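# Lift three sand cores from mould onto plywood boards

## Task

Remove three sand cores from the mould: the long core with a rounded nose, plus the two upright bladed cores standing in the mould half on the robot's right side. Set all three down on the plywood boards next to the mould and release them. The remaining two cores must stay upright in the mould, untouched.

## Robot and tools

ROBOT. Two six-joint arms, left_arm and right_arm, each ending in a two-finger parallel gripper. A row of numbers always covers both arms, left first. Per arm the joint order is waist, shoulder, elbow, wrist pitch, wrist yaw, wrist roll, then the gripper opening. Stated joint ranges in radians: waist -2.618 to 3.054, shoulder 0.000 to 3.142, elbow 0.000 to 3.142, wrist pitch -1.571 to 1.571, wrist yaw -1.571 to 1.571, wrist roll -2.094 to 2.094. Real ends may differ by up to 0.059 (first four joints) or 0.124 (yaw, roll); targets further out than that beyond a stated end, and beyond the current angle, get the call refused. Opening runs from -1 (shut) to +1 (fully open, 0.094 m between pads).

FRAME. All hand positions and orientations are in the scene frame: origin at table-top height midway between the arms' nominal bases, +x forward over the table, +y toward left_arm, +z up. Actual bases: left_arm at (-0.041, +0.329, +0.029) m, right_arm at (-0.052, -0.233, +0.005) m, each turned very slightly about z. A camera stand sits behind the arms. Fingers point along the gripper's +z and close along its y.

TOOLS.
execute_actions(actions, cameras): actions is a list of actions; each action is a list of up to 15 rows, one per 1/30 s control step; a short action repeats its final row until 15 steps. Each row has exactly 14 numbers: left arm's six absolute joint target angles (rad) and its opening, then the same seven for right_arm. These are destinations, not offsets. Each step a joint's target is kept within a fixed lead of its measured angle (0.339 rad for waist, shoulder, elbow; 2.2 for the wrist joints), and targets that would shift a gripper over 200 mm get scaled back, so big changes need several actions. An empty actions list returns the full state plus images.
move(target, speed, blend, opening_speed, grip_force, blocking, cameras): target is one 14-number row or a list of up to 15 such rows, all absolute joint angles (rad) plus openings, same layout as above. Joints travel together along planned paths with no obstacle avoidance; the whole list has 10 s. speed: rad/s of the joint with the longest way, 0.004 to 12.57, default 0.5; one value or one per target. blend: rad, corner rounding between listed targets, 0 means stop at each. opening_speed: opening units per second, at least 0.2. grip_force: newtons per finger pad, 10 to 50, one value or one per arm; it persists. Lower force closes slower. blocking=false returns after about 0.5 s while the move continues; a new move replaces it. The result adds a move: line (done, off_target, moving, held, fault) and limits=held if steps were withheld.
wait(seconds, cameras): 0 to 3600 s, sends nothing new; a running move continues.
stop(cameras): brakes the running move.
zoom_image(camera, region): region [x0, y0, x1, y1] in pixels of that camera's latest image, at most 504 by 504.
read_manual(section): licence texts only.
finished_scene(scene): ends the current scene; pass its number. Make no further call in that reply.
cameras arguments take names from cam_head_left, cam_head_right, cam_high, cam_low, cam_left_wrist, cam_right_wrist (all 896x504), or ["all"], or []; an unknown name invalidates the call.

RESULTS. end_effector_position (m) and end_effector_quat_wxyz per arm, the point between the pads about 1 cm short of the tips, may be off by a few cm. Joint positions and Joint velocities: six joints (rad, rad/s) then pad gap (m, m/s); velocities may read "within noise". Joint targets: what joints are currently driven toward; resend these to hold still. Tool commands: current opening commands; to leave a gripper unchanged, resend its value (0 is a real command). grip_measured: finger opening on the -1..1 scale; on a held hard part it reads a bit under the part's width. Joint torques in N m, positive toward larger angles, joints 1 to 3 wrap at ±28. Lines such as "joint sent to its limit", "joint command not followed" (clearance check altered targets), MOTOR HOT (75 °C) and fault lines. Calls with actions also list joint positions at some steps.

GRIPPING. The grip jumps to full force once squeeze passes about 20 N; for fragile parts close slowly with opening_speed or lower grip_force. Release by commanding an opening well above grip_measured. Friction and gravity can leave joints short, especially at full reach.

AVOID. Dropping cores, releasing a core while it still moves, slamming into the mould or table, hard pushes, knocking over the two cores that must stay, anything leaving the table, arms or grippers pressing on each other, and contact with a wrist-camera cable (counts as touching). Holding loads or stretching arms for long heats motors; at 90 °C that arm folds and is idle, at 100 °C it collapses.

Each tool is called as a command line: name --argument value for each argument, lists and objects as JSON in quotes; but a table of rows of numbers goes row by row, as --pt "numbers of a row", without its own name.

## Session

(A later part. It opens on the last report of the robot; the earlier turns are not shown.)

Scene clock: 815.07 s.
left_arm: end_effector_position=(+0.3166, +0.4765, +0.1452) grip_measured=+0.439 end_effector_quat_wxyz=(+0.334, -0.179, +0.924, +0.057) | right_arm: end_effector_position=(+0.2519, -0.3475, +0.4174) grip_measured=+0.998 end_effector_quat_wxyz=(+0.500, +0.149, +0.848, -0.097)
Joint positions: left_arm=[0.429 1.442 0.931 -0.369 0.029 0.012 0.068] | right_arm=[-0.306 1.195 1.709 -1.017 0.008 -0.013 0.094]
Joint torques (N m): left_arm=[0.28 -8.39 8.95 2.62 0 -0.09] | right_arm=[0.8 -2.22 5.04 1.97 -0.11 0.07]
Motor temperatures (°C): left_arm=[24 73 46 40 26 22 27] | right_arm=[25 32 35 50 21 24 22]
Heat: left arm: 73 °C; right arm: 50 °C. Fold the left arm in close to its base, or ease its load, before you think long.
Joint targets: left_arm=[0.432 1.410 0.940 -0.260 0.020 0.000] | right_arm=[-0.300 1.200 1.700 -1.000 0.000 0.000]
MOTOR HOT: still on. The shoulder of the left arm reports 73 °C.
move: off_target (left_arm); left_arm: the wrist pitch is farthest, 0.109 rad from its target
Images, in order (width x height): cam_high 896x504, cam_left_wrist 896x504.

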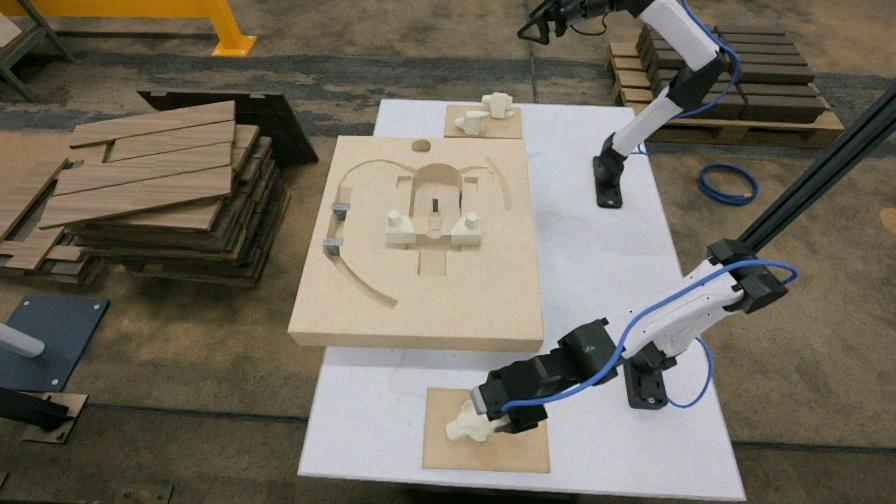

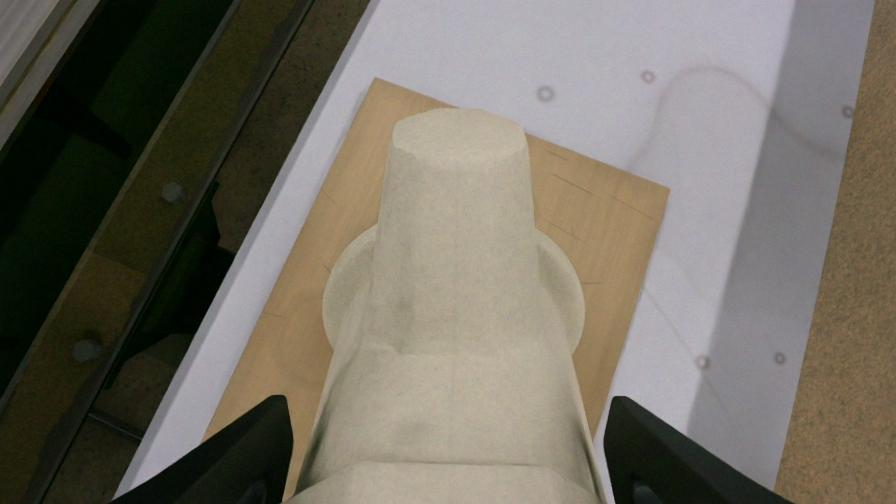

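move --target '[0.432,1.40,0.54,0.44,0.02,0,0.1,-0.3,1.2,1.7,-1.0,0,0,1]' --speed 0.4 --cameras '["cam_left_wrist","cam_high","cam_head_right"]'

zoom_image --camera "cam_high" --region '[400, 330, 580, 490]'

zoom_image --camera "cam_head_right" --region '[80, 220, 300, 420]'

Scene clock: 824.07 s.
left_arm: end_effector_position=(+0.3197, +0.4778, +0.1121) grip_measured=+0.439 end_effector_quat_wxyz=(+0.465, -0.166, +0.865, +0.085) | right_arm: end_effector_position=(+0.2519, -0.3475, +0.4174) grip_measured=+0.998 end_effector_quat_wxyz=(+0.500, +0.149, +0.848, -0.097)
Joint positions: left_arm=[0.429 1.436 0.536 0.314 0.029 0.011 0.068] | right_arm=[-0.306 1.195 1.709 -1.017 0.008 -0.013 0.094]
Joint torques (N m): left_arm=[0.27 -8.05 7.72 3.09 -0.02 -0.09] | right_arm=[0.77 -2.25 4.94 1.96 -0.07 0.11]
Motor temperatures (°C): left_arm=[24 71 46 42 26 22 27] | right_arm=[25 32 35 50 21 24 22]
Heat: left arm: 71 °C; right arm: 50 °C.
Joint targets: left_arm=[0.432 1.400 0.540 0.440 0.020 0.000] | right_arm=[-0.300 1.200 1.700 -1.000 0.000 0.000]
MOTOR HOT: cleared for the motors of the left arm.
move: off_target (left_arm); left_arm: the wrist pitch is farthest, 0.126 rad from its target
Images, in order (width x height): cam_head_right 896x504, cam_high 896x504, cam_left_wrist 896x504.

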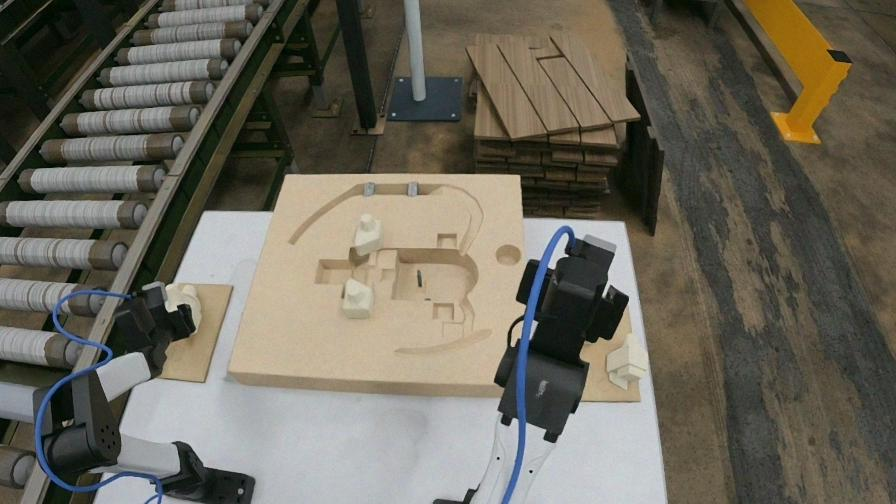

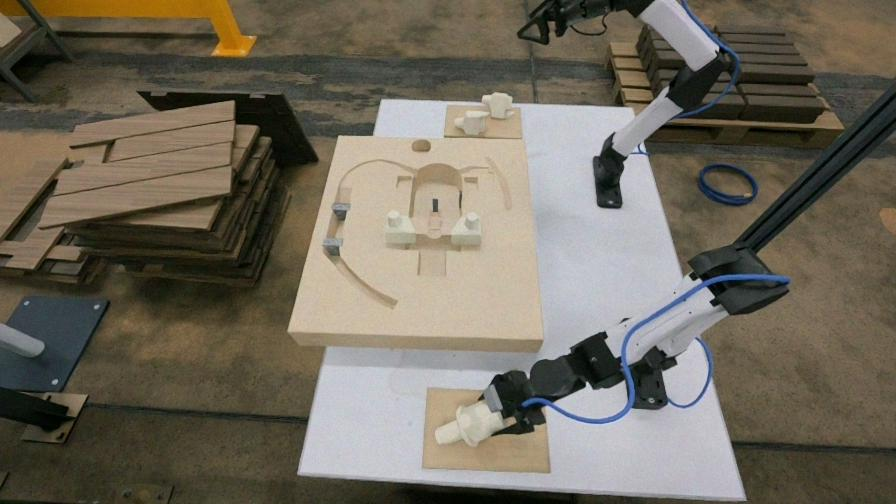

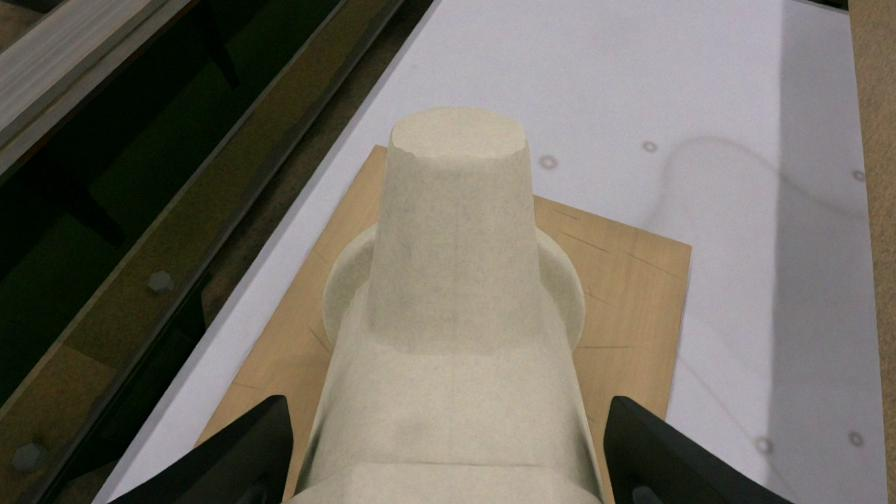

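Scaled by 2.800 from the camera's image (finer frame: 1280x720).

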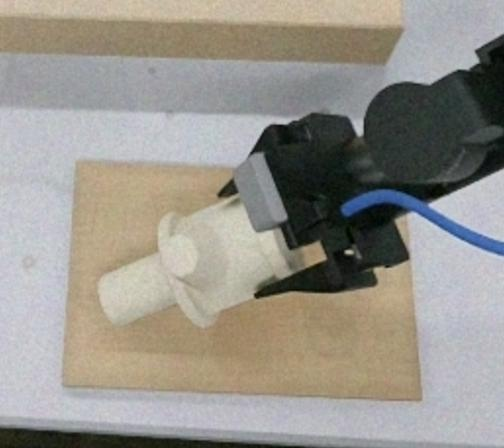

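Scaled by 2.291 from the camera's image (finer frame: 1280x720).

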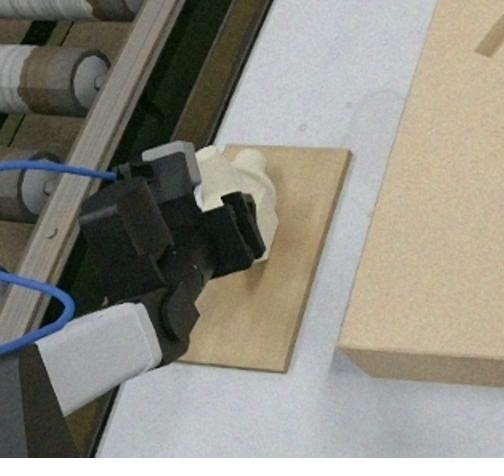

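move --target '[0.425,1.50,0.48,0.66,0.02,0,0.1,-0.3,1.2,1.7,-1.0,0,0,1]' --speed 0.2 --cameras '["cam_high"]'

zoom_image --camera "cam_high" --region '[400, 350, 560, 490]'

Scene clock: 830.20 s.
left_arm: end_effector_position=(+0.3260, +0.4805, +0.1058) grip_measured=+0.439 end_effector_quat_wxyz=(+0.499, -0.162, +0.846, +0.093) | right_arm: end_effector_position=(+0.2519, -0.3475, +0.4174) grip_measured=+0.998 end_effector_quat_wxyz=(+0.500, +0.149, +0.848, -0.097)
Joint positions: left_arm=[0.429 1.507 0.475 0.526 0.029 0.011 0.068] | right_arm=[-0.306 1.195 1.709 -1.017 0.008 -0.013 0.094]
Joint torques (N m): left_arm=[-0.42 -5.83 7.3 3.28 0 -0.1] | right_arm=[0.85 -2.18 5.05 1.99 -0.05 0.04]
Motor temperatures (°C): left_arm=[24 69 46 45 25 22 28] | right_arm=[25 32 35 50 21 24 22]
Heat: left arm: 69 °C; right arm: 50 °C.
Joint targets: left_arm=[0.425 1.500 0.480 0.660 0.020 0.000] | right_arm=[-0.300 1.200 1.700 -1.000 0.000 0.000]
move: off_target (left_arm); left_arm: the wrist pitch is farthest, 0.134 rad from its target

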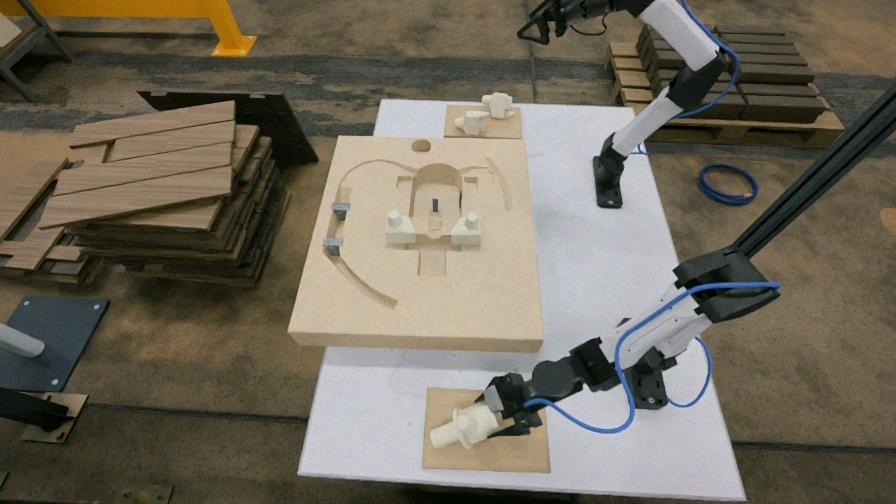

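Scaled by 3.150 from the camera's image (finer frame: 1280x720).

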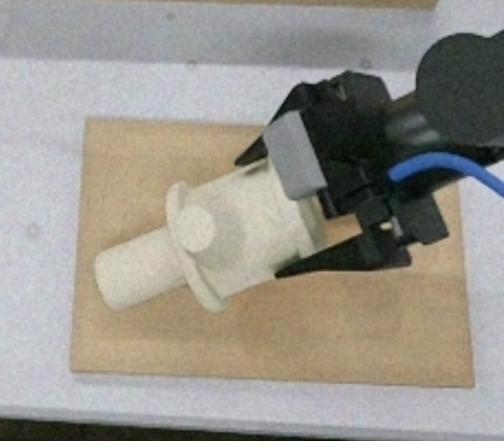

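move --target '[0.42,1.58,0.38,0.79,0.02,0,0.1,-0.3,1.2,1.7,-1.0,0,0,1]' --speed 0.2 --cameras '["cam_high"]'

zoom_image --camera "cam_high" --region '[400, 350, 560, 490]'

Scene clock: 835.63 s.
left_arm: end_effector_position=(+0.3223, +0.4784, +0.0984) grip_measured=+0.439 end_effector_quat_wxyz=(+0.530, -0.157, +0.828, +0.099) | right_arm: end_effector_position=(+0.2519, -0.3475, +0.4174) grip_measured=+0.998 end_effector_quat_wxyz=(+0.500, +0.149, +0.848, -0.097)
Joint positions: left_arm=[0.427 1.568 0.388 0.747 0.029 0.01 0.068] | right_arm=[-0.306 1.195 1.709 -1.017 0.008 -0.013 0.094]
Joint torques (N m): left_arm=[-0.81 -4.04 5.49 2.43 0 -0.1] | right_arm=[0.88 -2.25 4.83 1.97 -0.12 0.06]
Motor temperatures (°C): left_arm=[24 66 45 46 25 22 28] | right_arm=[25 32 35 50 21 24 22]
Heat: left arm: 66 °C; right arm: 50 °C.
Joint targets: left_arm=[0.420 1.580 0.380 0.790 0.020 0.000] | right_arm=[-0.300 1.200 1.700 -1.000 0.000 0.000]
move: off_target (left_arm); left_arm: the wrist pitch is farthest, 0.043 rad from its target

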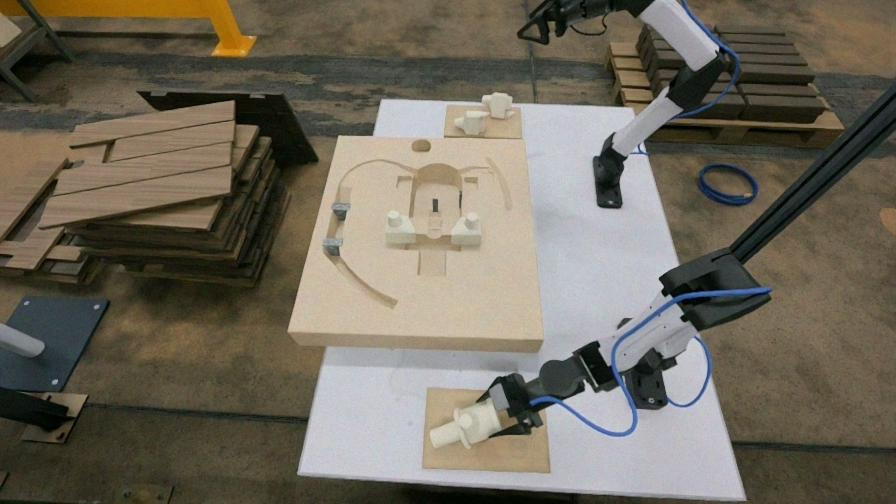

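Scaled by 3.150 from the camera's image (finer frame: 1280x720).

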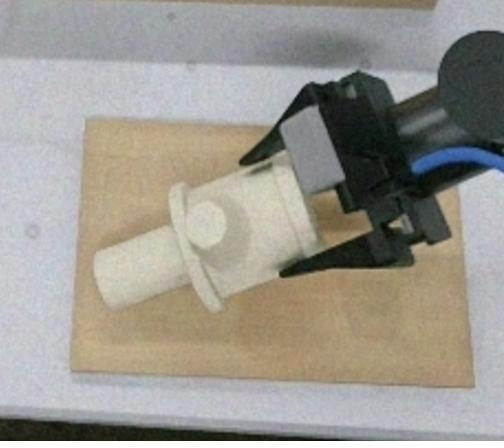

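move --target '[0.42,1.64,0.38,0.80,0.02,0,0.43,-0.3,1.2,1.7,-1.0,0,0,1]' --speed 0.15 --grip_force 15 --cameras '["cam_high"]'

zoom_image --camera "cam_high" --region '[400, 350, 560, 490]'

Scene clock: 840.37 s.
left_arm: end_effector_position=(+0.3240, +0.4792, +0.0868) grip_measured=+0.455 end_effector_quat_wxyz=(+0.524, -0.158, +0.831, +0.098) | right_arm: end_effector_position=(+0.2519, -0.3475, +0.4174) grip_measured=+0.998 end_effector_quat_wxyz=(+0.500, +0.149, +0.848, -0.097)
Joint positions: left_arm=[0.427 1.626 0.388 0.792 0.029 0.01 0.068] | right_arm=[-0.306 1.195 1.709 -1.017 0.008 -0.013 0.094]
Joint torques (N m): left_arm=[-0.83 -4.1 5.23 2.09 0.02 -0.07] | right_arm=[0.87 -2.3 5.04 1.97 -0.09 0.05]
Motor temperatures (°C): left_arm=[24 64 45 45 25 22 28] | right_arm=[25 32 35 50 21 24 22]
Heat: left arm: 64 °C; right arm: 50 °C.
Joint targets: left_arm=[0.420 1.640 0.380 0.800 0.020 0.000] | right_arm=[-0.300 1.200 1.700 -1.000 0.000 0.000]
grip_force (N): 15, 15
move: done

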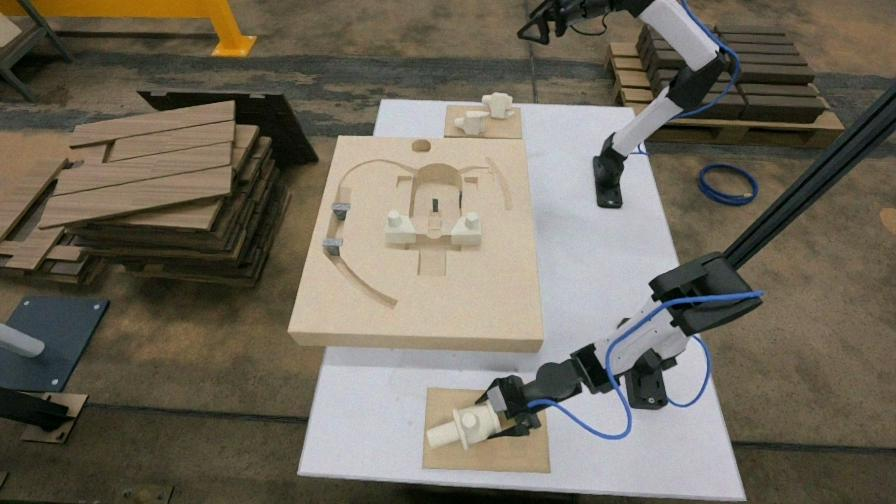

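Scaled by 3.150 from the camera's image (finer frame: 1280x720).

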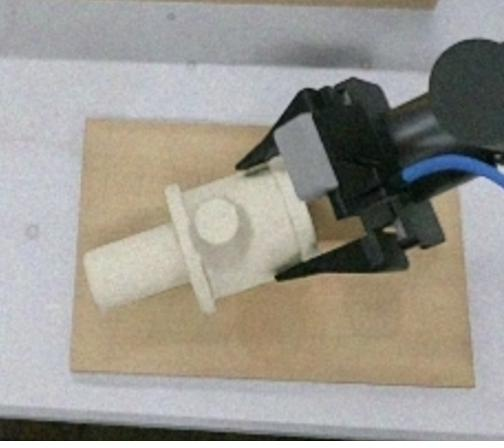

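move --pt "0.42 1.69 0.38 0.83 0.02 0 0.43 -0.3 1.2 1.7 -1.0 0 0 1" --pt "0.42 1.69 0.38 0.83 0.02 0 0.75 -0.3 1.2 1.7 -1.0 0 0 1" --speed 0.15 --opening_speed 0.3 --cameras '["cam_high","cam_left_wrist"]'

zoom_image --camera "cam_high" --region '[400, 350, 560, 490]'

Scene clock: 846.90 s.
left_arm: end_effector_position=(+0.3256, +0.4793, +0.0769) grip_measured=+0.748 end_effector_quat_wxyz=(+0.521, -0.158, +0.833, +0.097) | right_arm: end_effector_position=(+0.2519, -0.3475, +0.4174) grip_measured=+0.998 end_effector_quat_wxyz=(+0.500, +0.149, +0.848, -0.097)
Joint positions: left_arm=[0.425 1.678 0.388 0.835 0.026 0.01 0.082] | right_arm=[-0.306 1.195 1.709 -1.017 0.008 -0.013 0.094]
Joint torques (N m): left_arm=[-0.68 -4.56 4.9 1.94 0.02 -0.09] | right_arm=[0.75 -2.24 4.94 1.99 -0.09 0.12]
Motor temperatures (°C): left_arm=[24 61 44 44 25 22 27] | right_arm=[25 32 35 50 21 24 21]
Heat: left arm: 61 °C; right arm: 50 °C.
Joint targets: left_arm=[0.420 1.690 0.380 0.830 0.020 0.000] | right_arm=[-0.300 1.200 1.700 -1.000 0.000 0.000]
grip_force (N): 15, 15
move: done

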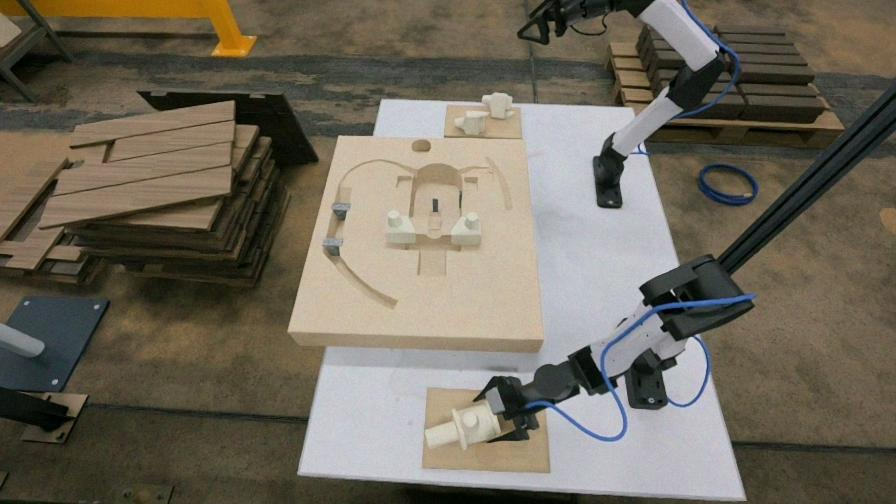

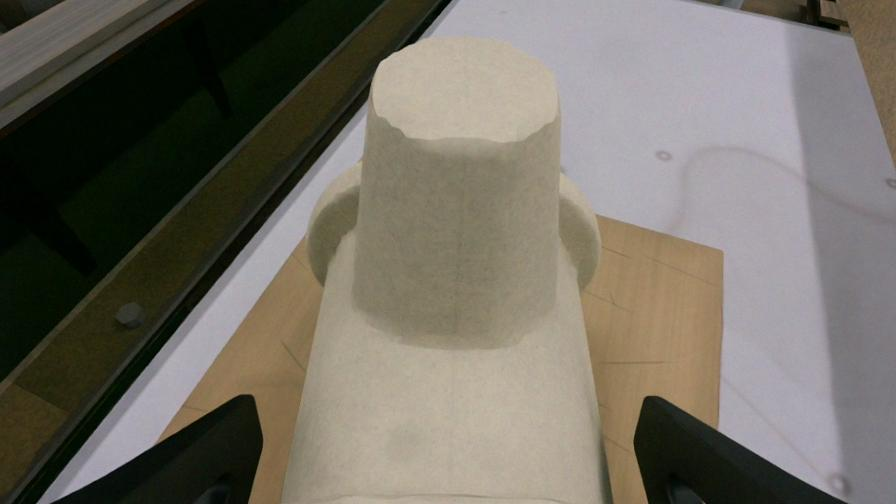

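Scaled by 3.150 from the camera's image (finer frame: 1280x720).

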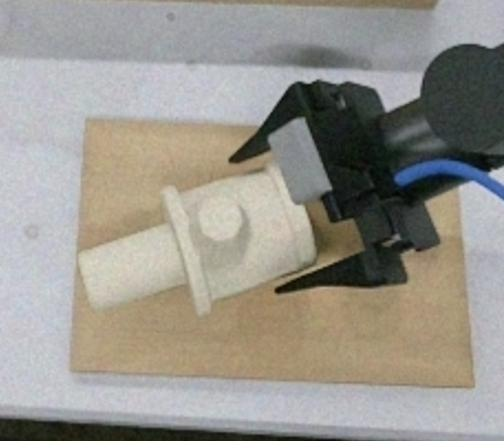

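move --pt "0.42 1.45 0.5 0.55 0.02 0 1 -0.3 1.2 1.7 -1.0 0 0 1" --pt "0.3 1.2 1.7 -1.0 0 0 1 -0.3 1.2 1.7 -1.0 0 0 1" --speed '[0.3,0.6]' --blend '[0.05,0]' --grip_force 50 --cameras '["cam_high","cam_head_right"]'

Scene clock: 855.97 s.
left_arm: end_effector_position=(+0.2775, +0.4180, +0.4329) grip_measured=+0.999 end_effector_quat_wxyz=(+0.501, -0.113, +0.855, +0.067) | right_arm: end_effector_position=(+0.2519, -0.3475, +0.4174) grip_measured=+0.998 end_effector_quat_wxyz=(+0.500, +0.149, +0.848, -0.097)
Joint positions: left_arm=[0.305 1.2 1.677 -0.987 0.016 0.009 0.094] | right_arm=[-0.306 1.195 1.709 -1.017 0.008 -0.013 0.094]
Joint torques (N m): left_arm=[-0.57 -2.67 9.26 1.83 -0.09 -0.09] | right_arm=[0.81 -2.26 4.88 1.98 -0.13 0.08]
Motor temperatures (°C): left_arm=[24 59 44 43 25 22 27] | right_arm=[25 32 35 50 21 24 21]
Heat: left arm: 59 °C; right arm: 50 °C.
Joint targets: left_arm=[0.300 1.200 1.700 -1.000 0.000 0.000] | right_arm=[-0.300 1.200 1.700 -1.000 0.000 0.000]
move: done
Images, in order (width x height): cam_head_right 896x504, cam_high 896x504.

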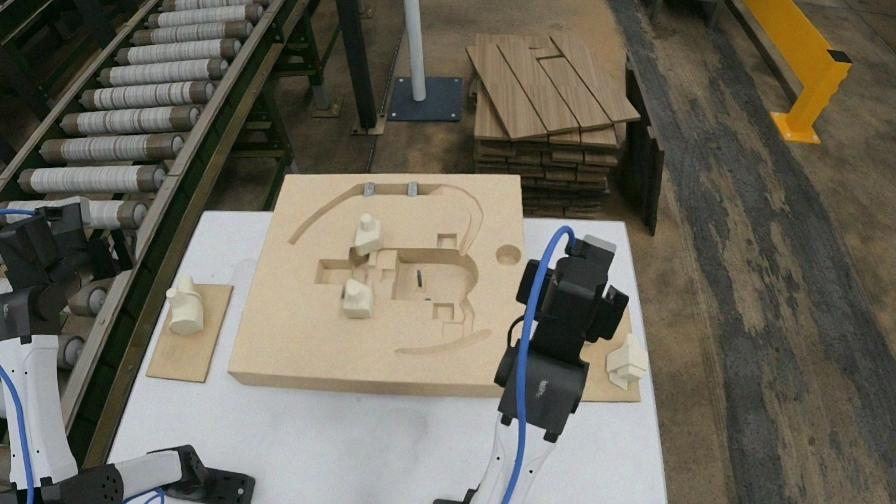

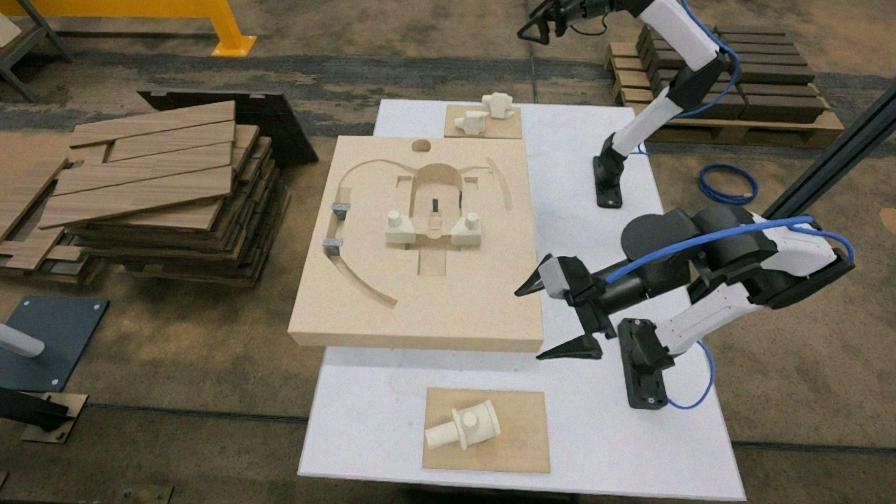

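finished_scene --scene 1

The scene is finished: the task was done.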